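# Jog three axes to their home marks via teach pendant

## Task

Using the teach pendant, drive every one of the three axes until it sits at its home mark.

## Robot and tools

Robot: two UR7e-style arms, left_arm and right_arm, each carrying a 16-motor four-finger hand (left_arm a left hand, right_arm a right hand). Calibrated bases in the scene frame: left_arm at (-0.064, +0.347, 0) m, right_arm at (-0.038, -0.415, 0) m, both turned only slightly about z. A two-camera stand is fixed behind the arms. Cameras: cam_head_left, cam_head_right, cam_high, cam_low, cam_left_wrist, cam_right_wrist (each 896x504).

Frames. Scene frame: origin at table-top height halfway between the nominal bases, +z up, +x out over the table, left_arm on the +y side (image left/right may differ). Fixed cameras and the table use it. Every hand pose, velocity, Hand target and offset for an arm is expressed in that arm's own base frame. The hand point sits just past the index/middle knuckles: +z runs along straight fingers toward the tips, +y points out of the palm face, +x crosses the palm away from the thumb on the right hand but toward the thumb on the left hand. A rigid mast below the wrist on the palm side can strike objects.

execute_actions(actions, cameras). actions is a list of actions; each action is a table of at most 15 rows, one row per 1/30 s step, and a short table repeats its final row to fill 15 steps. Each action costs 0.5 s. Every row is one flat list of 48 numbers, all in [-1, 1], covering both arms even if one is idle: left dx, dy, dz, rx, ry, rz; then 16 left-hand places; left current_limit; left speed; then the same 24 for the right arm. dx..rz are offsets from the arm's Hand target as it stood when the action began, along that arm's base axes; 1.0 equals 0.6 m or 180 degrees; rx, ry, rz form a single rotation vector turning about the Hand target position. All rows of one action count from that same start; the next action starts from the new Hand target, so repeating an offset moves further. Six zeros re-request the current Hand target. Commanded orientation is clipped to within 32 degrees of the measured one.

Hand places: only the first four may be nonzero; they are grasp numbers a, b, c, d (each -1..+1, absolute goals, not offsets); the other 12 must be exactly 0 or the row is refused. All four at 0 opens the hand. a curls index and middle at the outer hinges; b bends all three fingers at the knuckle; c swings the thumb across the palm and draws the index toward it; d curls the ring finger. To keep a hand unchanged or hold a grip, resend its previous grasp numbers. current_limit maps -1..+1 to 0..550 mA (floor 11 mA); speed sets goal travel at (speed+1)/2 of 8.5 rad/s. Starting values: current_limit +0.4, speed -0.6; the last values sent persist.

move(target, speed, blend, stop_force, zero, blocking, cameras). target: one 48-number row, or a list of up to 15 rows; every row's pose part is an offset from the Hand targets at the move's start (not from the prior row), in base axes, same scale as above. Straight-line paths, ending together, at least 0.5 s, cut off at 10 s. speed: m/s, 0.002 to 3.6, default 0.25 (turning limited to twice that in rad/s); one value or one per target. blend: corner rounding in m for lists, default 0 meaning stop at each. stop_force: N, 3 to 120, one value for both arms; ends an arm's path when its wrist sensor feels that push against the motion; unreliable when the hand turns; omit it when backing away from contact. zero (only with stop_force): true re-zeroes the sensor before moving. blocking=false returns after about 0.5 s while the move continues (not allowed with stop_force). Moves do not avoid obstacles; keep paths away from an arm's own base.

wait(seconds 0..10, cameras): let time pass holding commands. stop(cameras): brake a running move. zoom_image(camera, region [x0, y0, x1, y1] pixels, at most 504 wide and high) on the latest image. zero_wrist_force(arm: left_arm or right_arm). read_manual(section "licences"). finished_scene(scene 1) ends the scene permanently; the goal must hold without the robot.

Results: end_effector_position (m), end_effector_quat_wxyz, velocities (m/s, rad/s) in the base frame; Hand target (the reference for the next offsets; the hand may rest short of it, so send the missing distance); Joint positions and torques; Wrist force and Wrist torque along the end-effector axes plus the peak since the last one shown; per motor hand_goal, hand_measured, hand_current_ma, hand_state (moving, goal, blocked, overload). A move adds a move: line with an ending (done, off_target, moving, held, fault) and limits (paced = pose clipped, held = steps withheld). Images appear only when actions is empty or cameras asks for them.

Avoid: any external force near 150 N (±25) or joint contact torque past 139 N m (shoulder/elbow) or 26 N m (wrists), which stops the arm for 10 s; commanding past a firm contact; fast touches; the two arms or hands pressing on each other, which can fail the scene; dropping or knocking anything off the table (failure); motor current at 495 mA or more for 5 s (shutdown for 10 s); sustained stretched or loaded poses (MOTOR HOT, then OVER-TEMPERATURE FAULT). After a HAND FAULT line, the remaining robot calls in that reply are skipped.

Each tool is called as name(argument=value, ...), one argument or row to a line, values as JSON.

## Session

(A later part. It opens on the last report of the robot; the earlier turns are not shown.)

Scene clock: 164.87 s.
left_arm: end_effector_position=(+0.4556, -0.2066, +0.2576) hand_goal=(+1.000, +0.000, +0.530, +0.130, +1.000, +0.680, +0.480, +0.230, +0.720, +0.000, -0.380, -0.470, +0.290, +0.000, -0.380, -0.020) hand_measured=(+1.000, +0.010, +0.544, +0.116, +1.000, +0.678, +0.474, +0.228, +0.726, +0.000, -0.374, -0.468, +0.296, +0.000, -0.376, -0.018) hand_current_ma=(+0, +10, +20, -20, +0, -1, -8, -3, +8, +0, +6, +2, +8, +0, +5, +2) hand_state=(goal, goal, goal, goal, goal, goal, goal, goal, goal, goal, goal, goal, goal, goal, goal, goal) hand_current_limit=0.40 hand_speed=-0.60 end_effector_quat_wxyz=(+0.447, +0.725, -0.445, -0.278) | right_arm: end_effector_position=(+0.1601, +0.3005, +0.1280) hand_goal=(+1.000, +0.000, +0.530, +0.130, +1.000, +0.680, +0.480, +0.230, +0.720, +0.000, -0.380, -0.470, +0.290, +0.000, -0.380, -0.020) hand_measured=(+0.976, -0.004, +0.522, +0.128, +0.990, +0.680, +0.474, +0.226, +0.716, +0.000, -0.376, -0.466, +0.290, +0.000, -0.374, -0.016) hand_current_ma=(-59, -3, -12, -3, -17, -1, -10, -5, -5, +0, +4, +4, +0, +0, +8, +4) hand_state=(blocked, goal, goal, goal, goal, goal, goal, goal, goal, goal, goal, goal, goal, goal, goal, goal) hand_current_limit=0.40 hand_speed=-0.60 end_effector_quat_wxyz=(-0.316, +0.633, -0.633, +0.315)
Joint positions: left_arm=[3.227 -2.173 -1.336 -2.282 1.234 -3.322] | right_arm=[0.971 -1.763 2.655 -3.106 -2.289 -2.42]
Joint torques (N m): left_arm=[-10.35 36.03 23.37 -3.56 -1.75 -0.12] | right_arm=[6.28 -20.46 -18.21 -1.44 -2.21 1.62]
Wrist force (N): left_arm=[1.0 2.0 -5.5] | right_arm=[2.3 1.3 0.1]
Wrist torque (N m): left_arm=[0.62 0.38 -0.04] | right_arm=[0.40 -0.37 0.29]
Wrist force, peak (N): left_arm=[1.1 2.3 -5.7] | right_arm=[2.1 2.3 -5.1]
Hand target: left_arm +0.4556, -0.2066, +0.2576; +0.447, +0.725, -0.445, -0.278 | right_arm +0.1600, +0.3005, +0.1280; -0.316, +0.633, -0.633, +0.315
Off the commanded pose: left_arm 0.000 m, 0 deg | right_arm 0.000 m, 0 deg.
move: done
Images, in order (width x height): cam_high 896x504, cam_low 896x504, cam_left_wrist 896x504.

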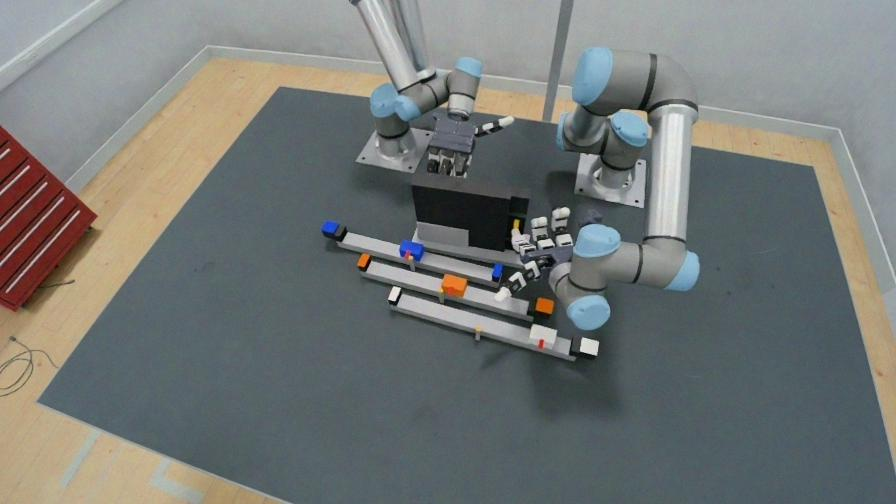

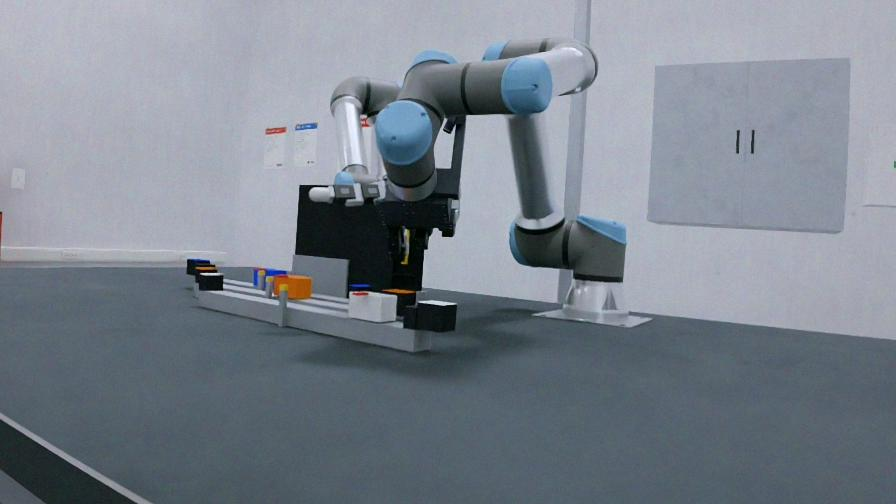

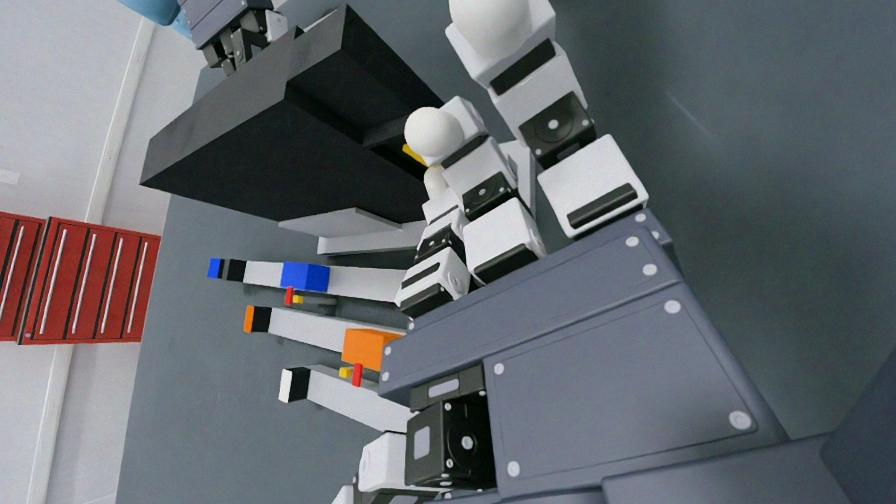

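move(
  target=[0,0,0,0,0,0, 0.6,0,-1,0.6,0,0,0,0,0,0,0,0,0,0,0,0, 0.4,-0.6, 0.0317,0,0,0,0,0, 0.6,0,-1,0.6,0,0,0,0,0,0,0,0,0,0,0,0, 0.4,-0.6],
  speed=0.04,
  cameras=[],
)

wait(
  seconds=1.4,
)

move(
  target=[0,0,0,0,0,0, 0.6,0,-1,0.6,0,0,0,0,0,0,0,0,0,0,0,0, 0.4,-0.6, -0.0317,0,0,0,0,0, 0.6,0,-1,0.6,0,0,0,0,0,0,0,0,0,0,0,0, 0.4,-0.6],
  speed=0.08,
  cameras=["cam_high","cam_left_wrist","cam_low","cam_head_left"],
)

zoom_image(
  camera="cam_high",
  region=[380, 230, 440, 280],
)

zoom_image(
  camera="cam_left_wrist",
  region=[260, 250, 340, 320],
)

zoom_image(
  camera="cam_low",
  region=[230, 250, 300, 310],
)

Scene clock: 167.70 s.
left_arm: end_effector_position=(+0.4556, -0.2066, +0.2576) hand_goal=(+1.000, +0.000, +0.530, +0.130, +1.000, +0.680, +0.480, +0.230, +0.720, +0.000, -0.380, -0.470, +0.290, +0.000, -0.380, -0.020) hand_measured=(+1.000, +0.010, +0.544, +0.116, +1.000, +0.678, +0.474, +0.228, +0.726, +0.000, -0.374, -0.468, +0.296, +0.000, -0.376, -0.018) hand_current_ma=(+0, +10, +20, -20, +0, -1, -8, -3, +8, +0, +6, +2, +8, +0, +5, +2) hand_state=(goal, goal, goal, goal, goal, goal, goal, goal, goal, goal, goal, goal, goal, goal, goal, goal) hand_current_limit=0.40 hand_speed=-0.60 end_effector_quat_wxyz=(+0.447, +0.725, -0.445, -0.278) | right_arm: end_effector_position=(+0.1790, +0.3005, +0.1280) hand_goal=(+1.000, +0.000, +0.530, +0.130, +1.000, +0.680, +0.480, +0.230, +0.720, +0.000, -0.380, -0.470, +0.290, +0.000, -0.380, -0.020) hand_measured=(+0.974, -0.004, +0.508, +0.114, +0.990, +0.680, +0.474, +0.226, +0.716, +0.000, -0.376, -0.466, +0.290, +0.000, -0.374, -0.016) hand_current_ma=(-64, -3, -45, -31, -17, -1, -10, -5, -5, +0, +4, +4, +0, +0, +8, +4) hand_state=(blocked, goal, blocked, goal, goal, goal, goal, goal, goal, goal, goal, goal, goal, goal, goal, goal) hand_current_limit=0.40 hand_speed=-0.60 end_effector_quat_wxyz=(-0.316, +0.633, -0.633, +0.315)
Joint positions: left_arm=[3.227 -2.173 -1.336 -2.282 1.234 -3.322] | right_arm=[0.909 -1.733 2.648 -3.17 -2.25 -2.484]
Joint torques (N m): left_arm=[-10.46 35.8 24.36 -3.45 -1.85 0.05] | right_arm=[-8.21 5.26 -23.69 -4.29 0.32 -1.31]
Wrist force (N): left_arm=[1.2 1.9 -5.6] | right_arm=[2.1 2.0 -5.2]
Wrist torque (N m): left_arm=[0.62 0.35 -0.01] | right_arm=[0.72 -0.39 0.31]
Wrist force, peak (N): left_arm=[1.3 2.1 -5.7] | right_arm=[2.2 1.7 -6.3]
Hand target: left_arm +0.4556, -0.2066, +0.2576; +0.447, +0.725, -0.445, -0.278 | right_arm +0.1791, +0.3005, +0.1280; -0.316, +0.633, -0.633, +0.315
Off the commanded pose: left_arm 0.000 m, 0 deg | right_arm 0.000 m, 0 deg.
move: done
No camera images: "cameras" was empty.

Scene clock: 169.10 s.
left_arm: end_effector_position=(+0.4556, -0.2066, +0.2576) hand_goal=(+1.000, +0.000, +0.530, +0.130, +1.000, +0.680, +0.480, +0.230, +0.720, +0.000, -0.380, -0.470, +0.290, +0.000, -0.380, -0.020) hand_measured=(+1.000, +0.010, +0.544, +0.116, +1.000, +0.678, +0.474, +0.228, +0.726, +0.000, -0.374, -0.468, +0.296, +0.000, -0.376, -0.018) hand_current_ma=(+0, +10, +20, -20, +0, -1, -8, -3, +8, +0, +6, +2, +8, +0, +5, +2) hand_state=(goal, goal, goal, goal, goal, goal, goal, goal, goal, goal, goal, goal, goal, goal, goal, goal) hand_current_limit=0.40 hand_speed=-0.60 end_effector_quat_wxyz=(+0.447, +0.725, -0.445, -0.278) | right_arm: end_effector_position=(+0.1791, +0.3005, +0.1280) hand_goal=(+1.000, +0.000, +0.530, +0.130, +1.000, +0.680, +0.480, +0.230, +0.720, +0.000, -0.380, -0.470, +0.290, +0.000, -0.380, -0.020) hand_measured=(+0.974, -0.004, +0.508, +0.114, +0.990, +0.680, +0.474, +0.226, +0.716, +0.000, -0.376, -0.466, +0.290, +0.000, -0.374, -0.016) hand_current_ma=(-65, -3, -45, -31, -17, -1, -10, -5, -5, +0, +4, +4, +0, +0, +8, +4) hand_state=(blocked, goal, blocked, goal, goal, goal, goal, goal, goal, goal, goal, goal, goal, goal, goal, goal) hand_current_limit=0.40 hand_speed=-0.60 end_effector_quat_wxyz=(-0.316, +0.633, -0.633, +0.315)
Joint positions: left_arm=[3.227 -2.173 -1.336 -2.282 1.234 -3.322] | right_arm=[0.909 -1.733 2.648 -3.17 -2.25 -2.484]
Joint torques (N m): left_arm=[-10.05 36.17 23.73 -3.48 -1.79 0.03] | right_arm=[-7.95 5.18 -22.55 -4.3 0.3 -1.14]
Wrist force (N): left_arm=[1.4 1.9 -5.6] | right_arm=[2.0 2.3 -4.9]
Wrist torque (N m): left_arm=[0.62 0.33 0.00] | right_arm=[0.73 -0.38 0.31]
Wrist force, peak (N): left_arm=[1.4 1.8 -5.8] | right_arm=[2.1 2.1 -5.4]
Hand target: left_arm +0.4556, -0.2066, +0.2576; +0.447, +0.725, -0.445, -0.278 | right_arm +0.1791, +0.3005, +0.1280; -0.316, +0.633, -0.633, +0.315
Off the commanded pose: left_arm 0.000 m, 0 deg | right_arm 0.000 m, 0 deg.
wait: 1.40 s; at rest by 0.17 s

Scene clock: 170.00 s.
left_arm: end_effector_position=(+0.4556, -0.2066, +0.2576) hand_goal=(+1.000, +0.000, +0.530, +0.130, +1.000, +0.680, +0.480, +0.230, +0.720, +0.000, -0.380, -0.470, +0.290, +0.000, -0.380, -0.020) hand_measured=(+1.000, +0.010, +0.544, +0.116, +1.000, +0.678, +0.474, +0.228, +0.726, +0.000, -0.374, -0.468, +0.296, +0.000, -0.376, -0.018) hand_current_ma=(+0, +10, +20, -20, +0, -1, -8, -3, +8, +0, +6, +2, +8, +0, +5, +2) hand_state=(goal, goal, goal, goal, goal, goal, goal, goal, goal, goal, goal, goal, goal, goal, goal, goal) hand_current_limit=0.40 hand_speed=-0.60 end_effector_quat_wxyz=(+0.447, +0.725, -0.445, -0.278) | right_arm: end_effector_position=(+0.1601, +0.3005, +0.1280) hand_goal=(+1.000, +0.000, +0.530, +0.130, +1.000, +0.680, +0.480, +0.230, +0.720, +0.000, -0.380, -0.470, +0.290, +0.000, -0.380, -0.020) hand_measured=(+0.976, -0.004, +0.522, +0.128, +0.990, +0.680, +0.474, +0.226, +0.716, +0.000, -0.376, -0.466, +0.290, +0.000, -0.374, -0.016) hand_current_ma=(-59, -3, -12, -3, -17, -1, -10, -5, -5, +0, +4, +4, +0, +0, +8, +4) hand_state=(blocked, goal, goal, goal, goal, goal, goal, goal, goal, goal, goal, goal, goal, goal, goal, goal) hand_current_limit=0.40 hand_speed=-0.60 end_effector_quat_wxyz=(-0.316, +0.633, -0.633, +0.315)
Joint positions: left_arm=[3.227 -2.173 -1.336 -2.282 1.234 -3.322] | right_arm=[0.971 -1.763 2.655 -3.106 -2.289 -2.42]
Joint torques (N m): left_arm=[-9.84 36.15 23.64 -3.38 -1.74 0] | right_arm=[7.25 -21.03 -18.04 -1.2 -2.27 1.71]
Wrist force (N): left_arm=[1.1 2.2 -5.5] | right_arm=[2.5 1.4 0.3]
Wrist torque (N m): left_arm=[0.64 0.38 -0.03] | right_arm=[0.39 -0.40 0.31]
Wrist force, peak (N): left_arm=[1.4 2.0 -5.8] | right_arm=[2.4 2.1 -5.2]
Hand target: left_arm +0.4556, -0.2066, +0.2576; +0.447, +0.725, -0.445, -0.278 | right_arm +0.1600, +0.3005, +0.1280; -0.316, +0.633, -0.633, +0.315
Off the commanded pose: left_arm 0.000 m, 0 deg | right_arm 0.000 m, 0 deg.
move: done
Images, in order (width x height): cam_head_left 896x504, cam_high 896x504, cam_low 896x504, cam_left_wrist 896x504.

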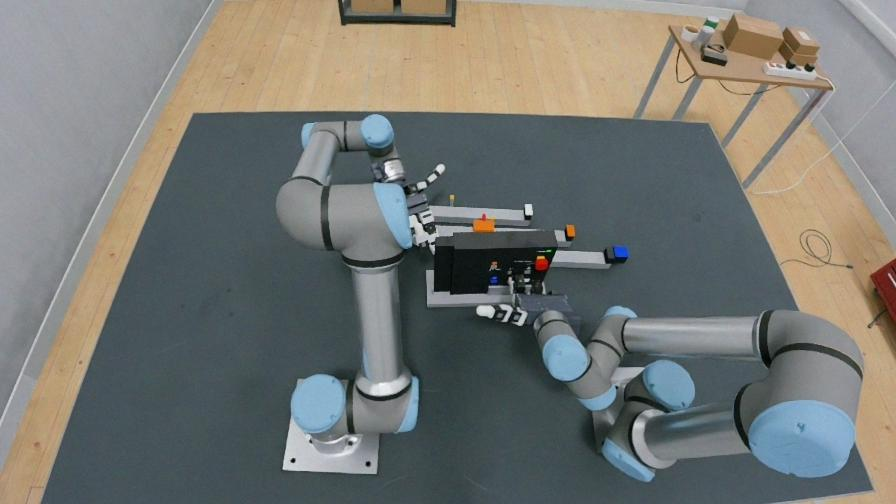

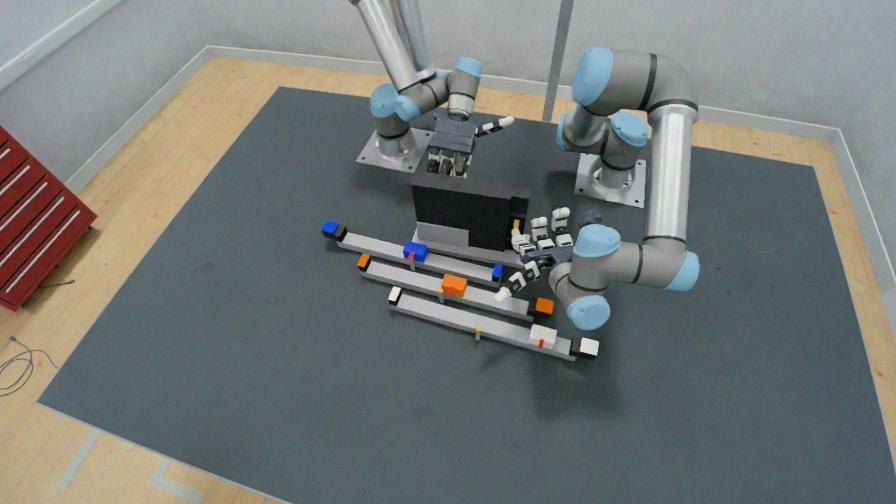

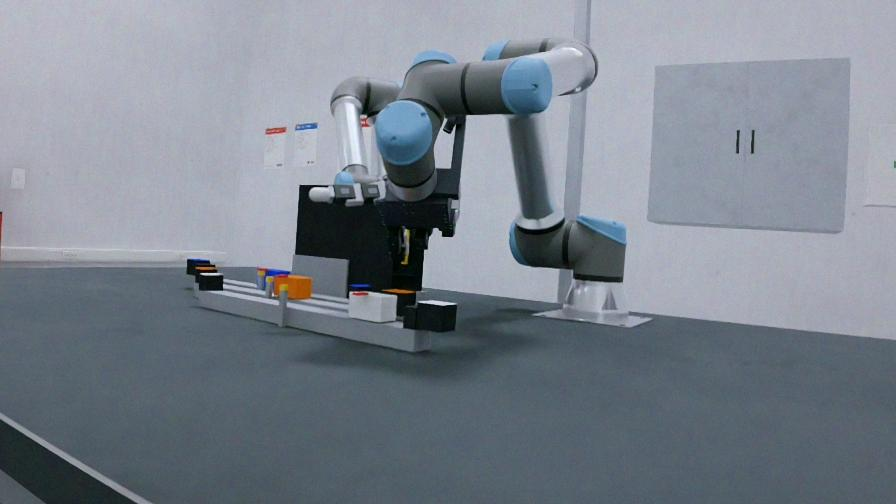

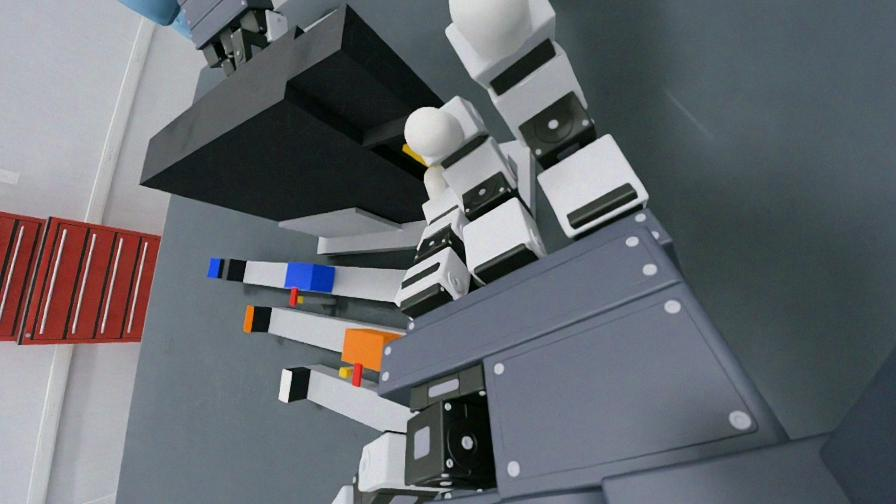

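Scaled by 8.400 from the camera's 896x504 image, which has a finer 1280x720 frame.

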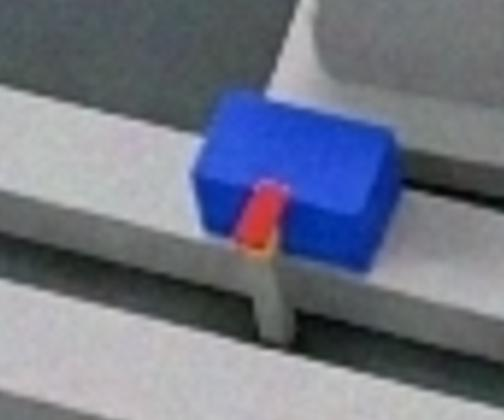

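Scaled by 6.300 from the camera's 896x504 image, which has a finer 1280x720 frame.

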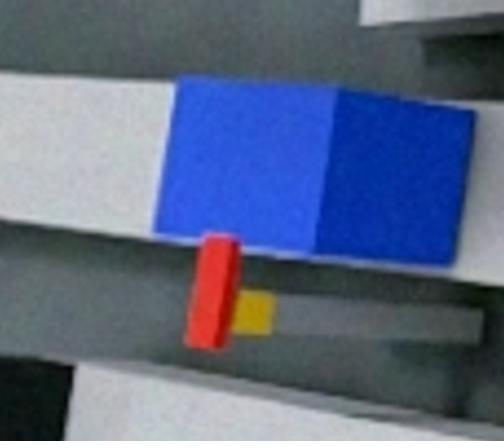

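Scaled by 7.200 from the camera's 896x504 image, which has a finer 1280x720 frame.

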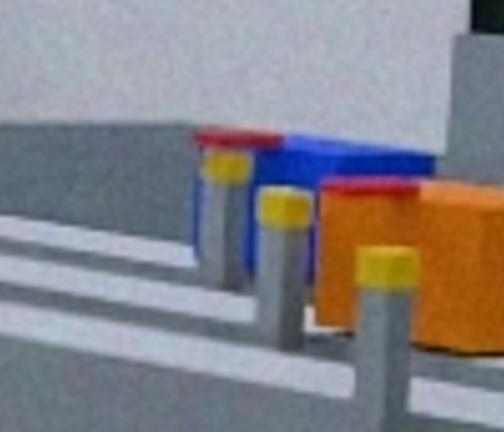

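zoom_image(
  camera="cam_high",
  region=[400, 245, 424, 275],
)

zoom_image(
  camera="cam_left_wrist",
  region=[285, 280, 315, 310],
)

zoom_image(
  camera="cam_low",
  region=[252, 260, 282, 300],
)

Scaled by 16.800 from the camera's 896x504 image, which has a finer 1280x720 frame.

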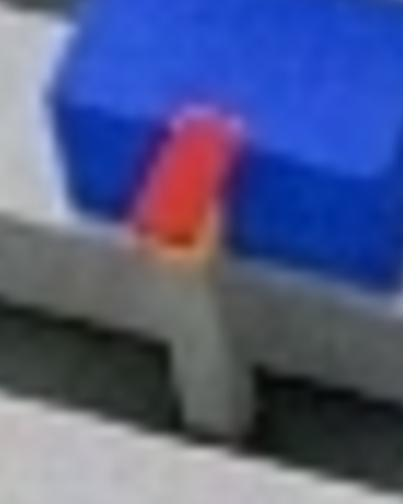

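Scaled by 16.800 from the camera's 896x504 image, which has a finer 1280x720 frame.

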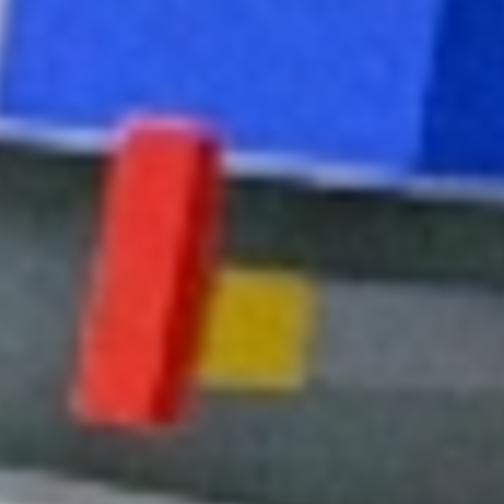

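Scaled by 12.600 from the camera's 896x504 image, which has a finer 1280x720 frame.

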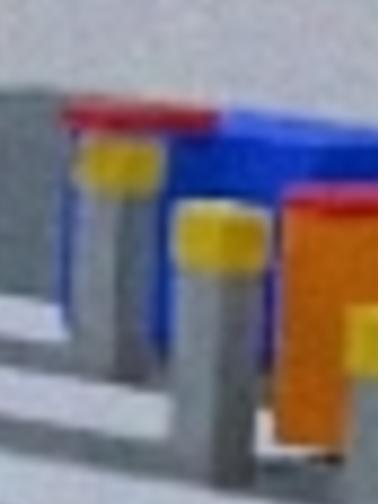

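move(
  target=[
    [0,0,0,0,0,0, 0.6,0,-1,0.6,0,0,0,0,0,0,0,0,0,0,0,0, 0.4,-0.6, 0,-0.0042,-0.0683,0,0,0, 0.6,0,-1,0.6,0,0,0,0,0,0,0,0,0,0,0,0, 0.4,-0.6],
    [0,0,0,0,0,0, 0.6,0,-1,0.6,0,0,0,0,0,0,0,0,0,0,0,0, 0.4,-0.6, 0.0325,-0.0042,-0.0683,0,0,0, 0.6,0,-1,0.6,0,0,0,0,0,0,0,0,0,0,0,0, 0.4,-0.6],
    [0,0,0,0,0,0, 0.6,0,-1,0.6,0,0,0,0,0,0,0,0,0,0,0,0, 0.4,-0.6, 0,-0.0042,-0.0683,0,0,0, 0.6,0,-1,0.6,0,0,0,0,0,0,0,0,0,0,0,0, 0.4,-0.6],
  ],
  speed=0.04,
  cameras=["cam_head_left","cam_right_wrist"],
)

zoom_image(
  camera="cam_head_left",
  region=[480, 240, 560, 300],
)

zoom_image(
  camera="cam_right_wrist",
  region=[380, 20, 560, 200],
)

Scene clock: 179.17 s.
left_arm: end_effector_position=(+0.4556, -0.2066, +0.2576) hand_goal=(+1.000, +0.000, +0.530, +0.130, +1.000, +0.680, +0.480, +0.230, +0.720, +0.000, -0.380, -0.470, +0.290, +0.000, -0.380, -0.020) hand_measured=(+1.000, +0.010, +0.544, +0.116, +1.000, +0.678, +0.474, +0.228, +0.726, +0.000, -0.374, -0.468, +0.296, +0.000, -0.376, -0.018) hand_current_ma=(+0, +10, +20, -20, +0, -1, -8, -3, +8, +0, +6, +2, +8, +0, +5, +2) hand_state=(goal, goal, goal, goal, goal, goal, goal, goal, goal, goal, goal, goal, goal, goal, goal, goal) hand_current_limit=0.40 hand_speed=-0.60 end_effector_quat_wxyz=(+0.447, +0.725, -0.445, -0.278) | right_arm: end_effector_position=(+0.1601, +0.2980, +0.0870) hand_goal=(+1.000, +0.000, +0.530, +0.130, +1.000, +0.680, +0.480, +0.230, +0.720, +0.000, -0.380, -0.470, +0.290, +0.000, -0.380, -0.020) hand_measured=(+0.976, -0.004, +0.522, +0.128, +0.990, +0.680, +0.474, +0.226, +0.716, +0.000, -0.376, -0.466, +0.290, +0.000, -0.374, -0.016) hand_current_ma=(-56, -3, -12, -3, -17, -1, -10, -5, -5, +0, +4, +4, +0, +0, +8, +4) hand_state=(blocked, goal, goal, goal, goal, goal, goal, goal, goal, goal, goal, goal, goal, goal, goal, goal) hand_current_limit=0.40 hand_speed=-0.60 end_effector_quat_wxyz=(-0.316, +0.633, -0.633, +0.315)
Joint positions: left_arm=[3.227 -2.173 -1.336 -2.282 1.234 -3.322] | right_arm=[0.965 -1.584 2.712 -3.346 -2.285 -2.427]
Joint torques (N m): left_arm=[-9.68 36.17 23.3 -3.35 -1.72 0.2] | right_arm=[6.05 -25.14 -7.82 -1.27 -2.15 1.47]
Wrist force (N): left_arm=[1.3 2.0 -5.7] | right_arm=[1.9 1.2 0.4]
Wrist torque (N m): left_arm=[0.64 0.35 -0.02] | right_arm=[0.39 -0.32 0.27]
Wrist force, peak (N): left_arm=[1.3 2.0 -5.8] | right_arm=[2.0 1.7 -7.3]
Hand target: left_arm +0.4556, -0.2066, +0.2576; +0.447, +0.725, -0.445, -0.278 | right_arm +0.1600, +0.2980, +0.0871; -0.316, +0.633, -0.633, +0.315
Off the commanded pose: left_arm 0.000 m, 0 deg | right_arm 0.000 m, 0 deg.
move: done
Images, in order (width x height): cam_head_left 896x504, cam_right_wrist 896x504.

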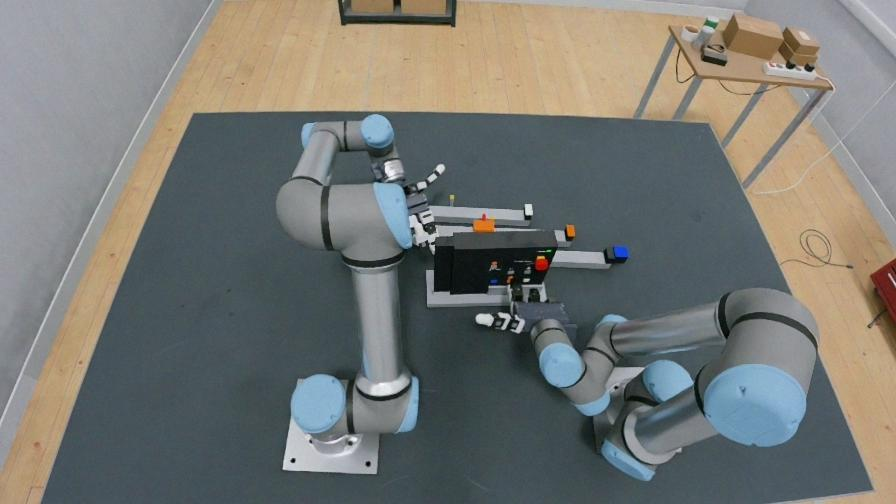

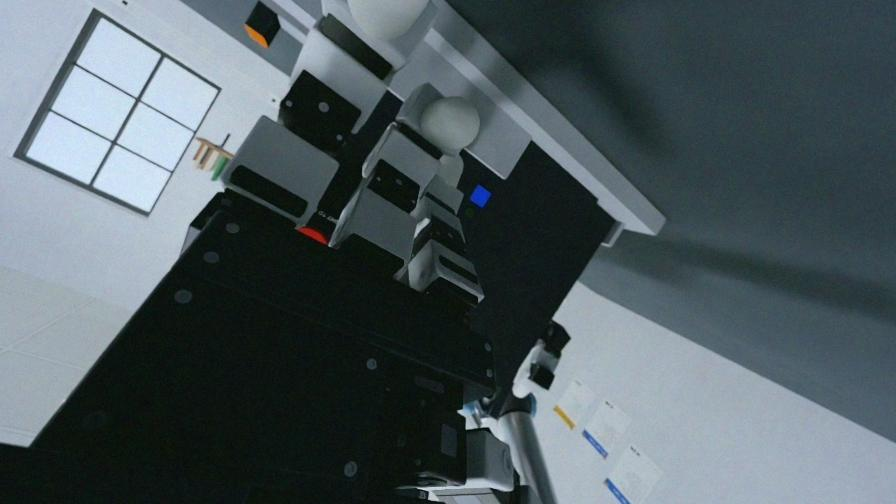

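Scaled by 6.300 from the camera's 896x504 image, which has a finer 1280x720 frame.

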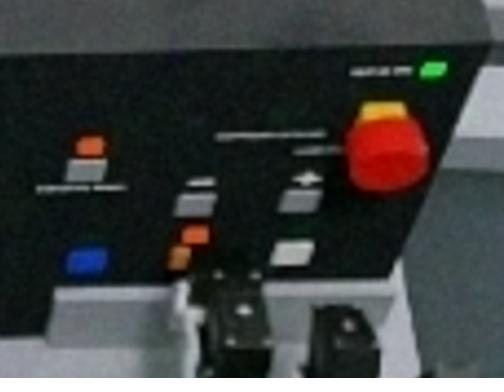

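Scaled by 2.800 from the camera's 896x504 image, which has a finer 1280x720 frame.

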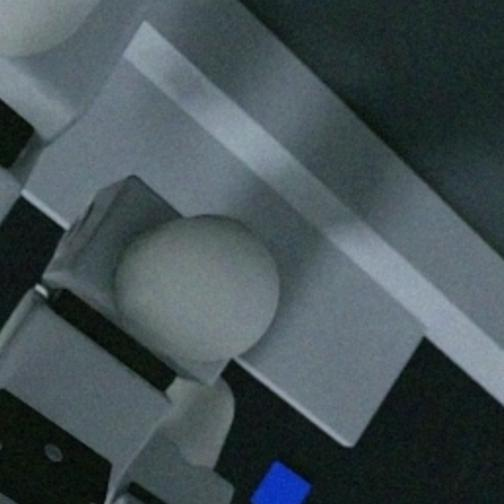

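move(
  target=[
    [0,0,0,0,0,0, 0.6,0,-1,0.6,0,0,0,0,0,0,0,0,0,0,0,0, 0.4,-0.6, 0,0.0042,0.0683,0,0,0, 0.6,0,-1,0.6,0,0,0,0,0,0,0,0,0,0,0,0, 0.4,-0.6],
  ],
  speed=0.05,
  cameras=["cam_high","cam_left_wrist"],
)

zoom_image(
  camera="cam_high",
  region=[420, 260, 480, 310],
)

zoom_image(
  camera="cam_left_wrist",
  region=[320, 320, 400, 390],
)

move(
  target=[0,0,0,0,0,0, 0.6,0,-1,0.6,0,0,0,0,0,0,0,0,0,0,0,0, 0.4,-0.6, 0.0317,0,0,0,0,0, 0.6,0,-1,0.6,0,0,0,0,0,0,0,0,0,0,0,0, 0.4,-0.6],
  speed=0.04,
  cameras=[],
)

wait(
  seconds=0.5,
)

move(
  target=[0,0,0,0,0,0, 0.6,0,-1,0.6,0,0,0,0,0,0,0,0,0,0,0,0, 0.4,-0.6, -0.0317,0,0,0,0,0, 0.6,0,-1,0.6,0,0,0,0,0,0,0,0,0,0,0,0, 0.4,-0.6],
  speed=0.08,
  cameras=["cam_high","cam_left_wrist"],
)

zoom_image(
  camera="cam_high",
  region=[420, 260, 480, 310],
)

zoom_image(
  camera="cam_left_wrist",
  region=[320, 320, 400, 390],
)

Scene clock: 181.70 s.
left_arm: end_effector_position=(+0.4556, -0.2066, +0.2576) hand_goal=(+1.000, +0.000, +0.530, +0.130, +1.000, +0.680, +0.480, +0.230, +0.720, +0.000, -0.380, -0.470, +0.290, +0.000, -0.380, -0.020) hand_measured=(+1.000, +0.010, +0.544, +0.116, +1.000, +0.678, +0.474, +0.228, +0.726, +0.000, -0.374, -0.468, +0.296, +0.000, -0.376, -0.018) hand_current_ma=(+0, +10, +20, -20, +0, -1, -8, -3, +8, +0, +6, +2, +8, +0, +5, +2) hand_state=(goal, goal, goal, goal, goal, goal, goal, goal, goal, goal, goal, goal, goal, goal, goal, goal) hand_current_limit=0.40 hand_speed=-0.60 end_effector_quat_wxyz=(+0.447, +0.725, -0.445, -0.278) | right_arm: end_effector_position=(+0.1600, +0.3005, +0.1280) hand_goal=(+1.000, +0.000, +0.530, +0.130, +1.000, +0.680, +0.480, +0.230, +0.720, +0.000, -0.380, -0.470, +0.290, +0.000, -0.380, -0.020) hand_measured=(+0.976, -0.004, +0.522, +0.128, +0.990, +0.680, +0.474, +0.226, +0.716, +0.000, -0.376, -0.466, +0.290, +0.000, -0.374, -0.016) hand_current_ma=(-56, -3, -12, -3, -17, -1, -10, -5, -5, +0, +4, +4, +0, +0, +8, +4) hand_state=(blocked, goal, goal, goal, goal, goal, goal, goal, goal, goal, goal, goal, goal, goal, goal, goal) hand_current_limit=0.40 hand_speed=-0.60 end_effector_quat_wxyz=(-0.316, +0.633, -0.633, +0.315)
Joint positions: left_arm=[3.227 -2.173 -1.336 -2.282 1.234 -3.322] | right_arm=[0.971 -1.763 2.655 -3.106 -2.289 -2.42]
Joint torques (N m): left_arm=[-9.32 36.03 23.79 -3.31 -1.69 0.21] | right_arm=[6.42 -20.8 -23.62 -1.28 -2.16 1.5]
Wrist force (N): left_arm=[1.1 2.1 -5.5] | right_arm=[2.2 1.3 0.2]
Wrist torque (N m): left_arm=[0.64 0.37 -0.03] | right_arm=[0.40 -0.36 0.28]
Wrist force, peak (N): left_arm=[1.3 2.2 -5.7] | right_arm=[2.4 1.4 0.1]
Hand target: left_arm +0.4556, -0.2066, +0.2576; +0.447, +0.725, -0.445, -0.278 | right_arm +0.1600, +0.3005, +0.1280; -0.316, +0.633, -0.633, +0.315
Off the commanded pose: left_arm 0.000 m, 0 deg | right_arm 0.000 m, 0 deg.
move: done
Images, in order (width x height): cam_high 896x504, cam_left_wrist 896x504.

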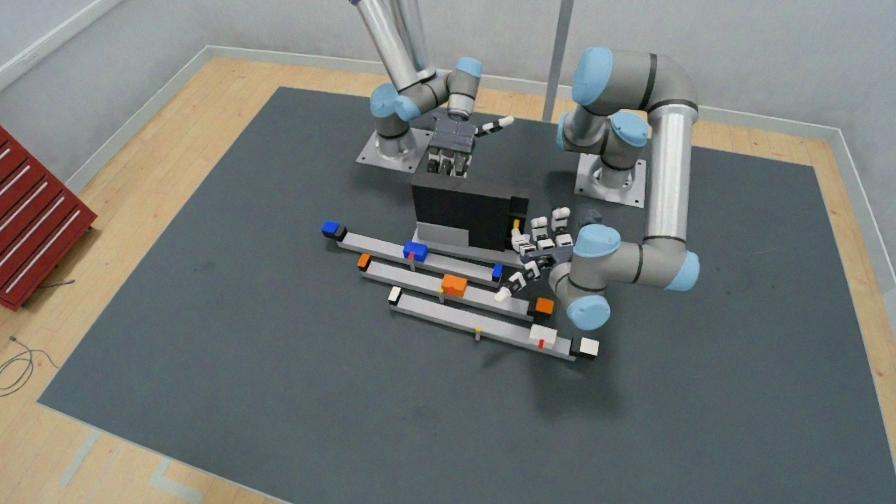

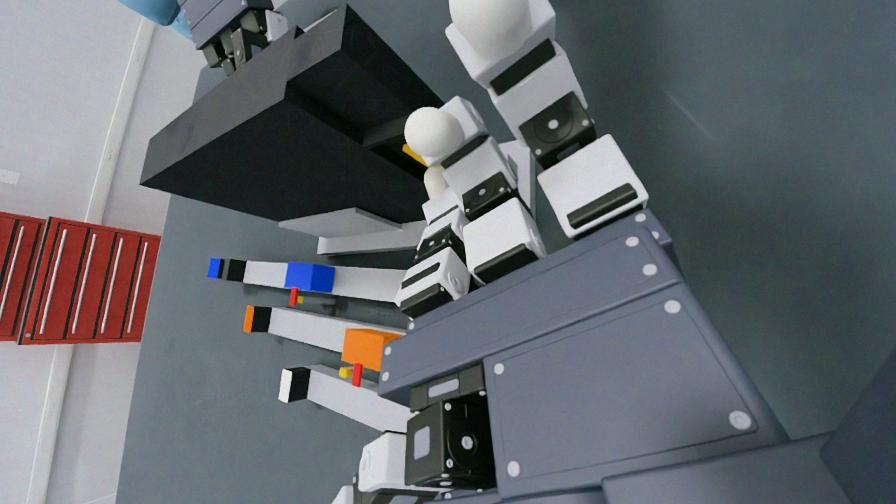

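Scaled by 8.400 from the camera's 896x504 image, which has a finer 1280x720 frame.

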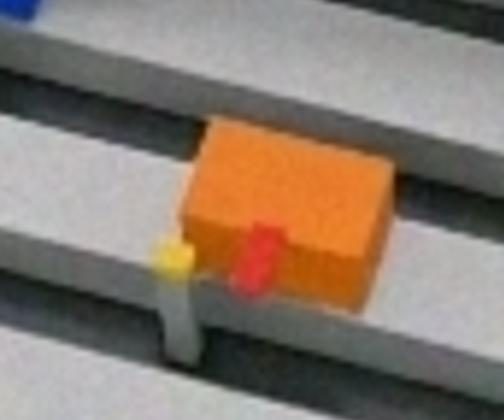

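Scaled by 6.300 from the camera's 896x504 image, which has a finer 1280x720 frame.

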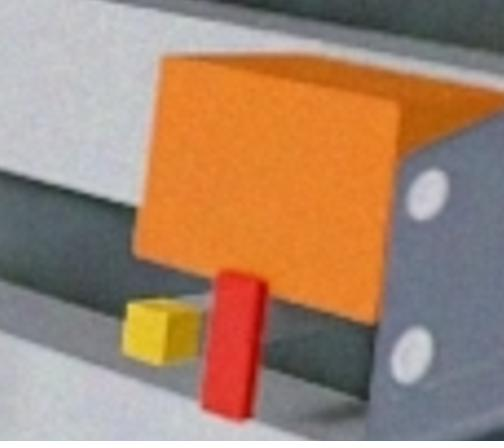

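Scene clock: 182.60 s.
left_arm: end_effector_position=(+0.4556, -0.2066, +0.2576) hand_goal=(+1.000, +0.000, +0.530, +0.130, +1.000, +0.680, +0.480, +0.230, +0.720, +0.000, -0.380, -0.470, +0.290, +0.000, -0.380, -0.020) hand_measured=(+1.000, +0.010, +0.544, +0.116, +1.000, +0.678, +0.474, +0.228, +0.726, +0.000, -0.374, -0.468, +0.296, +0.000, -0.376, -0.018) hand_current_ma=(+0, +10, +20, -20, +0, -1, -8, -3, +8, +0, +6, +2, +8, +0, +5, +2) hand_state=(goal, goal, goal, goal, goal, goal, goal, goal, goal, goal, goal, goal, goal, goal, goal, goal) hand_current_limit=0.40 hand_speed=-0.60 end_effector_quat_wxyz=(+0.447, +0.725, -0.445, -0.278) | right_arm: end_effector_position=(+0.1790, +0.3005, +0.1280) hand_goal=(+1.000, +0.000, +0.530, +0.130, +1.000, +0.680, +0.480, +0.230, +0.720, +0.000, -0.380, -0.470, +0.290, +0.000, -0.380, -0.020) hand_measured=(+0.974, -0.004, +0.508, +0.114, +0.990, +0.680, +0.474, +0.226, +0.716, +0.000, -0.376, -0.466, +0.290, +0.000, -0.374, -0.016) hand_current_ma=(-64, -3, -45, -32, -17, -1, -10, -5, -5, +0, +4, +4, +0, +0, +8, +4) hand_state=(blocked, goal, blocked, goal, goal, goal, goal, goal, goal, goal, goal, goal, goal, goal, goal, goal) hand_current_limit=0.40 hand_speed=-0.60 end_effector_quat_wxyz=(-0.316, +0.633, -0.633, +0.315)
Joint positions: left_arm=[3.227 -2.173 -1.336 -2.282 1.234 -3.322] | right_arm=[0.909 -1.733 2.648 -3.17 -2.25 -2.484]
Joint torques (N m): left_arm=[-8.99 36.32 23.72 -3.21 -1.68 0.16] | right_arm=[-8.4 5.34 -23.5 -4.31 0.24 -1.18]
Wrist force (N): left_arm=[1.2 2.0 -5.7] | right_arm=[2.2 2.2 -4.9]
Wrist torque (N m): left_arm=[0.64 0.35 -0.01] | right_arm=[0.71 -0.41 0.33]
Wrist force, peak (N): left_arm=[1.4 2.1 -5.8] | right_arm=[2.1 1.3 -6.5]
Hand target: left_arm +0.4556, -0.2066, +0.2576; +0.447, +0.725, -0.445, -0.278 | right_arm +0.1791, +0.3005, +0.1280; -0.316, +0.633, -0.633, +0.315
Off the commanded pose: left_arm 0.000 m, 0 deg | right_arm 0.000 m, 0 deg.
move: done
No camera images: "cameras" was empty.

Scene clock: 183.10 s.
left_arm: end_effector_position=(+0.4556, -0.2066, +0.2576) hand_goal=(+1.000, +0.000, +0.530, +0.130, +1.000, +0.680, +0.480, +0.230, +0.720, +0.000, -0.380, -0.470, +0.290, +0.000, -0.380, -0.020) hand_measured=(+1.000, +0.010, +0.544, +0.116, +1.000, +0.678, +0.474, +0.228, +0.726, +0.000, -0.374, -0.468, +0.296, +0.000, -0.376, -0.018) hand_current_ma=(+0, +10, +20, -20, +0, -1, -8, -3, +8, +0, +6, +2, +8, +0, +5, +2) hand_state=(goal, goal, goal, goal, goal, goal, goal, goal, goal, goal, goal, goal, goal, goal, goal, goal) hand_current_limit=0.40 hand_speed=-0.60 end_effector_quat_wxyz=(+0.447, +0.725, -0.445, -0.278) | right_arm: end_effector_position=(+0.1791, +0.3005, +0.1280) hand_goal=(+1.000, +0.000, +0.530, +0.130, +1.000, +0.680, +0.480, +0.230, +0.720, +0.000, -0.380, -0.470, +0.290, +0.000, -0.380, -0.020) hand_measured=(+0.974, -0.004, +0.508, +0.114, +0.990, +0.680, +0.474, +0.226, +0.716, +0.000, -0.376, -0.466, +0.290, +0.000, -0.374, -0.016) hand_current_ma=(-65, -3, -45, -32, -17, -1, -10, -5, -5, +0, +4, +4, +0, +0, +8, +4) hand_state=(blocked, goal, blocked, goal, goal, goal, goal, goal, goal, goal, goal, goal, goal, goal, goal, goal) hand_current_limit=0.40 hand_speed=-0.60 end_effector_quat_wxyz=(-0.316, +0.633, -0.633, +0.315)
Joint positions: left_arm=[3.227 -2.173 -1.336 -2.282 1.234 -3.322] | right_arm=[0.909 -1.733 2.648 -3.17 -2.25 -2.484]
Joint torques (N m): left_arm=[-8.89 35.75 23.84 -3.19 -1.56 0.26] | right_arm=[-7.89 5.55 -23.66 -4.29 0.27 -1.19]
Wrist force (N): left_arm=[1.0 1.9 -5.4] | right_arm=[2.4 2.1 -5.0]
Wrist torque (N m): left_arm=[0.60 0.38 -0.03] | right_arm=[0.71 -0.42 0.34]
Wrist force, peak (N): left_arm=[1.5 1.9 -5.7] | right_arm=[2.2 2.1 -5.3]
Hand target: left_arm +0.4556, -0.2066, +0.2576; +0.447, +0.725, -0.445, -0.278 | right_arm +0.1791, +0.3005, +0.1280; -0.316, +0.633, -0.633, +0.315
Off the commanded pose: left_arm 0.000 m, 0 deg | right_arm 0.000 m, 0 deg.
wait: 0.50 s; at rest by 0.17 s

Scene clock: 184.00 s.
left_arm: end_effector_position=(+0.4556, -0.2066, +0.2576) hand_goal=(+1.000, +0.000, +0.530, +0.130, +1.000, +0.680, +0.480, +0.230, +0.720, +0.000, -0.380, -0.470, +0.290, +0.000, -0.380, -0.020) hand_measured=(+1.000, +0.010, +0.544, +0.116, +1.000, +0.678, +0.474, +0.228, +0.726, +0.000, -0.374, -0.468, +0.296, +0.000, -0.376, -0.018) hand_current_ma=(+0, +10, +20, -20, +0, -1, -8, -3, +8, +0, +6, +2, +8, +0, +5, +2) hand_state=(goal, goal, goal, goal, goal, goal, goal, goal, goal, goal, goal, goal, goal, goal, goal, goal) hand_current_limit=0.40 hand_speed=-0.60 end_effector_quat_wxyz=(+0.447, +0.725, -0.445, -0.278) | right_arm: end_effector_position=(+0.1601, +0.3005, +0.1280) hand_goal=(+1.000, +0.000, +0.530, +0.130, +1.000, +0.680, +0.480, +0.230, +0.720, +0.000, -0.380, -0.470, +0.290, +0.000, -0.380, -0.020) hand_measured=(+0.976, -0.004, +0.522, +0.128, +0.990, +0.680, +0.474, +0.226, +0.716, +0.000, -0.376, -0.466, +0.290, +0.000, -0.374, -0.016) hand_current_ma=(-59, -3, -12, -3, -17, -1, -10, -5, -5, +0, +4, +4, +0, +0, +8, +4) hand_state=(blocked, goal, goal, goal, goal, goal, goal, goal, goal, goal, goal, goal, goal, goal, goal, goal) hand_current_limit=0.40 hand_speed=-0.60 end_effector_quat_wxyz=(-0.316, +0.633, -0.633, +0.315)
Joint positions: left_arm=[3.227 -2.173 -1.336 -2.282 1.234 -3.322] | right_arm=[0.971 -1.763 2.655 -3.106 -2.289 -2.42]
Joint torques (N m): left_arm=[-8.76 36.48 23.25 -3.24 -1.49 0.2] | right_arm=[5.89 -21.24 -17.62 -1.25 -2.09 1.43]
Wrist force (N): left_arm=[1.2 1.8 -5.6] | right_arm=[2.3 1.4 0.2]
Wrist torque (N m): left_arm=[0.61 0.35 -0.01] | right_arm=[0.41 -0.38 0.29]
Wrist force, peak (N): left_arm=[1.2 1.9 -5.9] | right_arm=[2.3 2.3 -5.1]
Hand target: left_arm +0.4556, -0.2066, +0.2576; +0.447, +0.725, -0.445, -0.278 | right_arm +0.1600, +0.3005, +0.1280; -0.316, +0.633, -0.633, +0.315
Off the commanded pose: left_arm 0.000 m, 0 deg | right_arm 0.000 m, 0 deg.
move: done
Images, in order (width x height): cam_high 896x504, cam_left_wrist 896x504.

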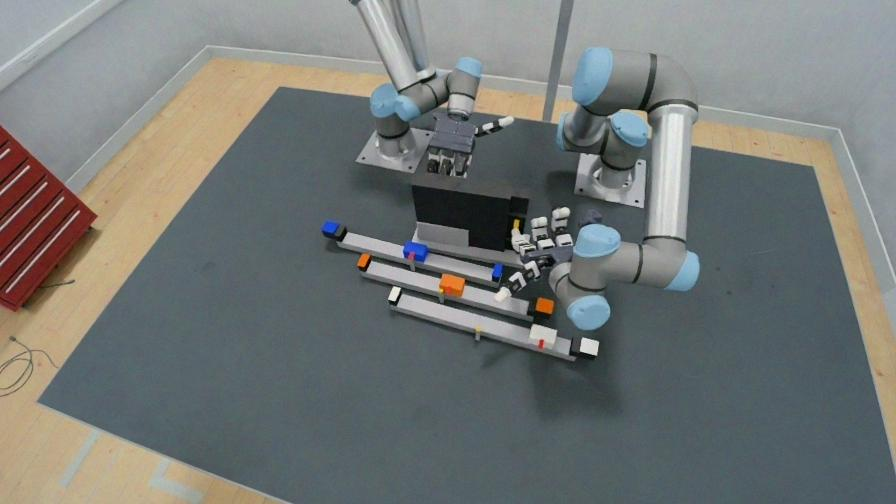

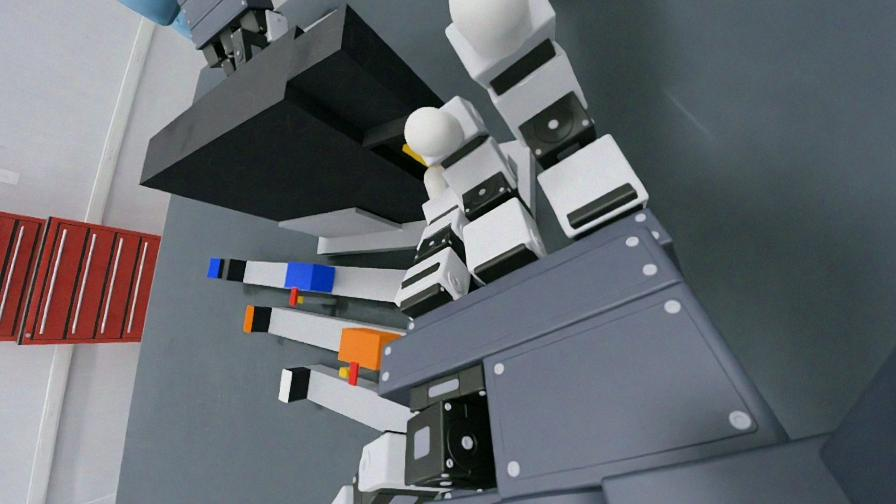

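Scaled by 8.400 from the camera's 896x504 image, which has a finer 1280x720 frame.

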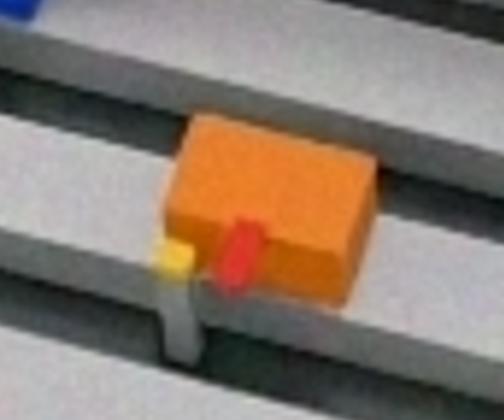

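Scaled by 6.300 from the camera's 896x504 image, which has a finer 1280x720 frame.

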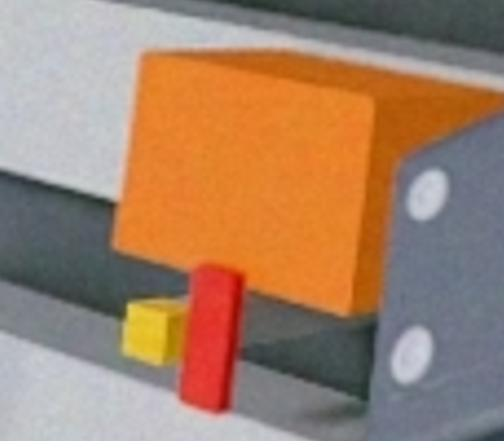

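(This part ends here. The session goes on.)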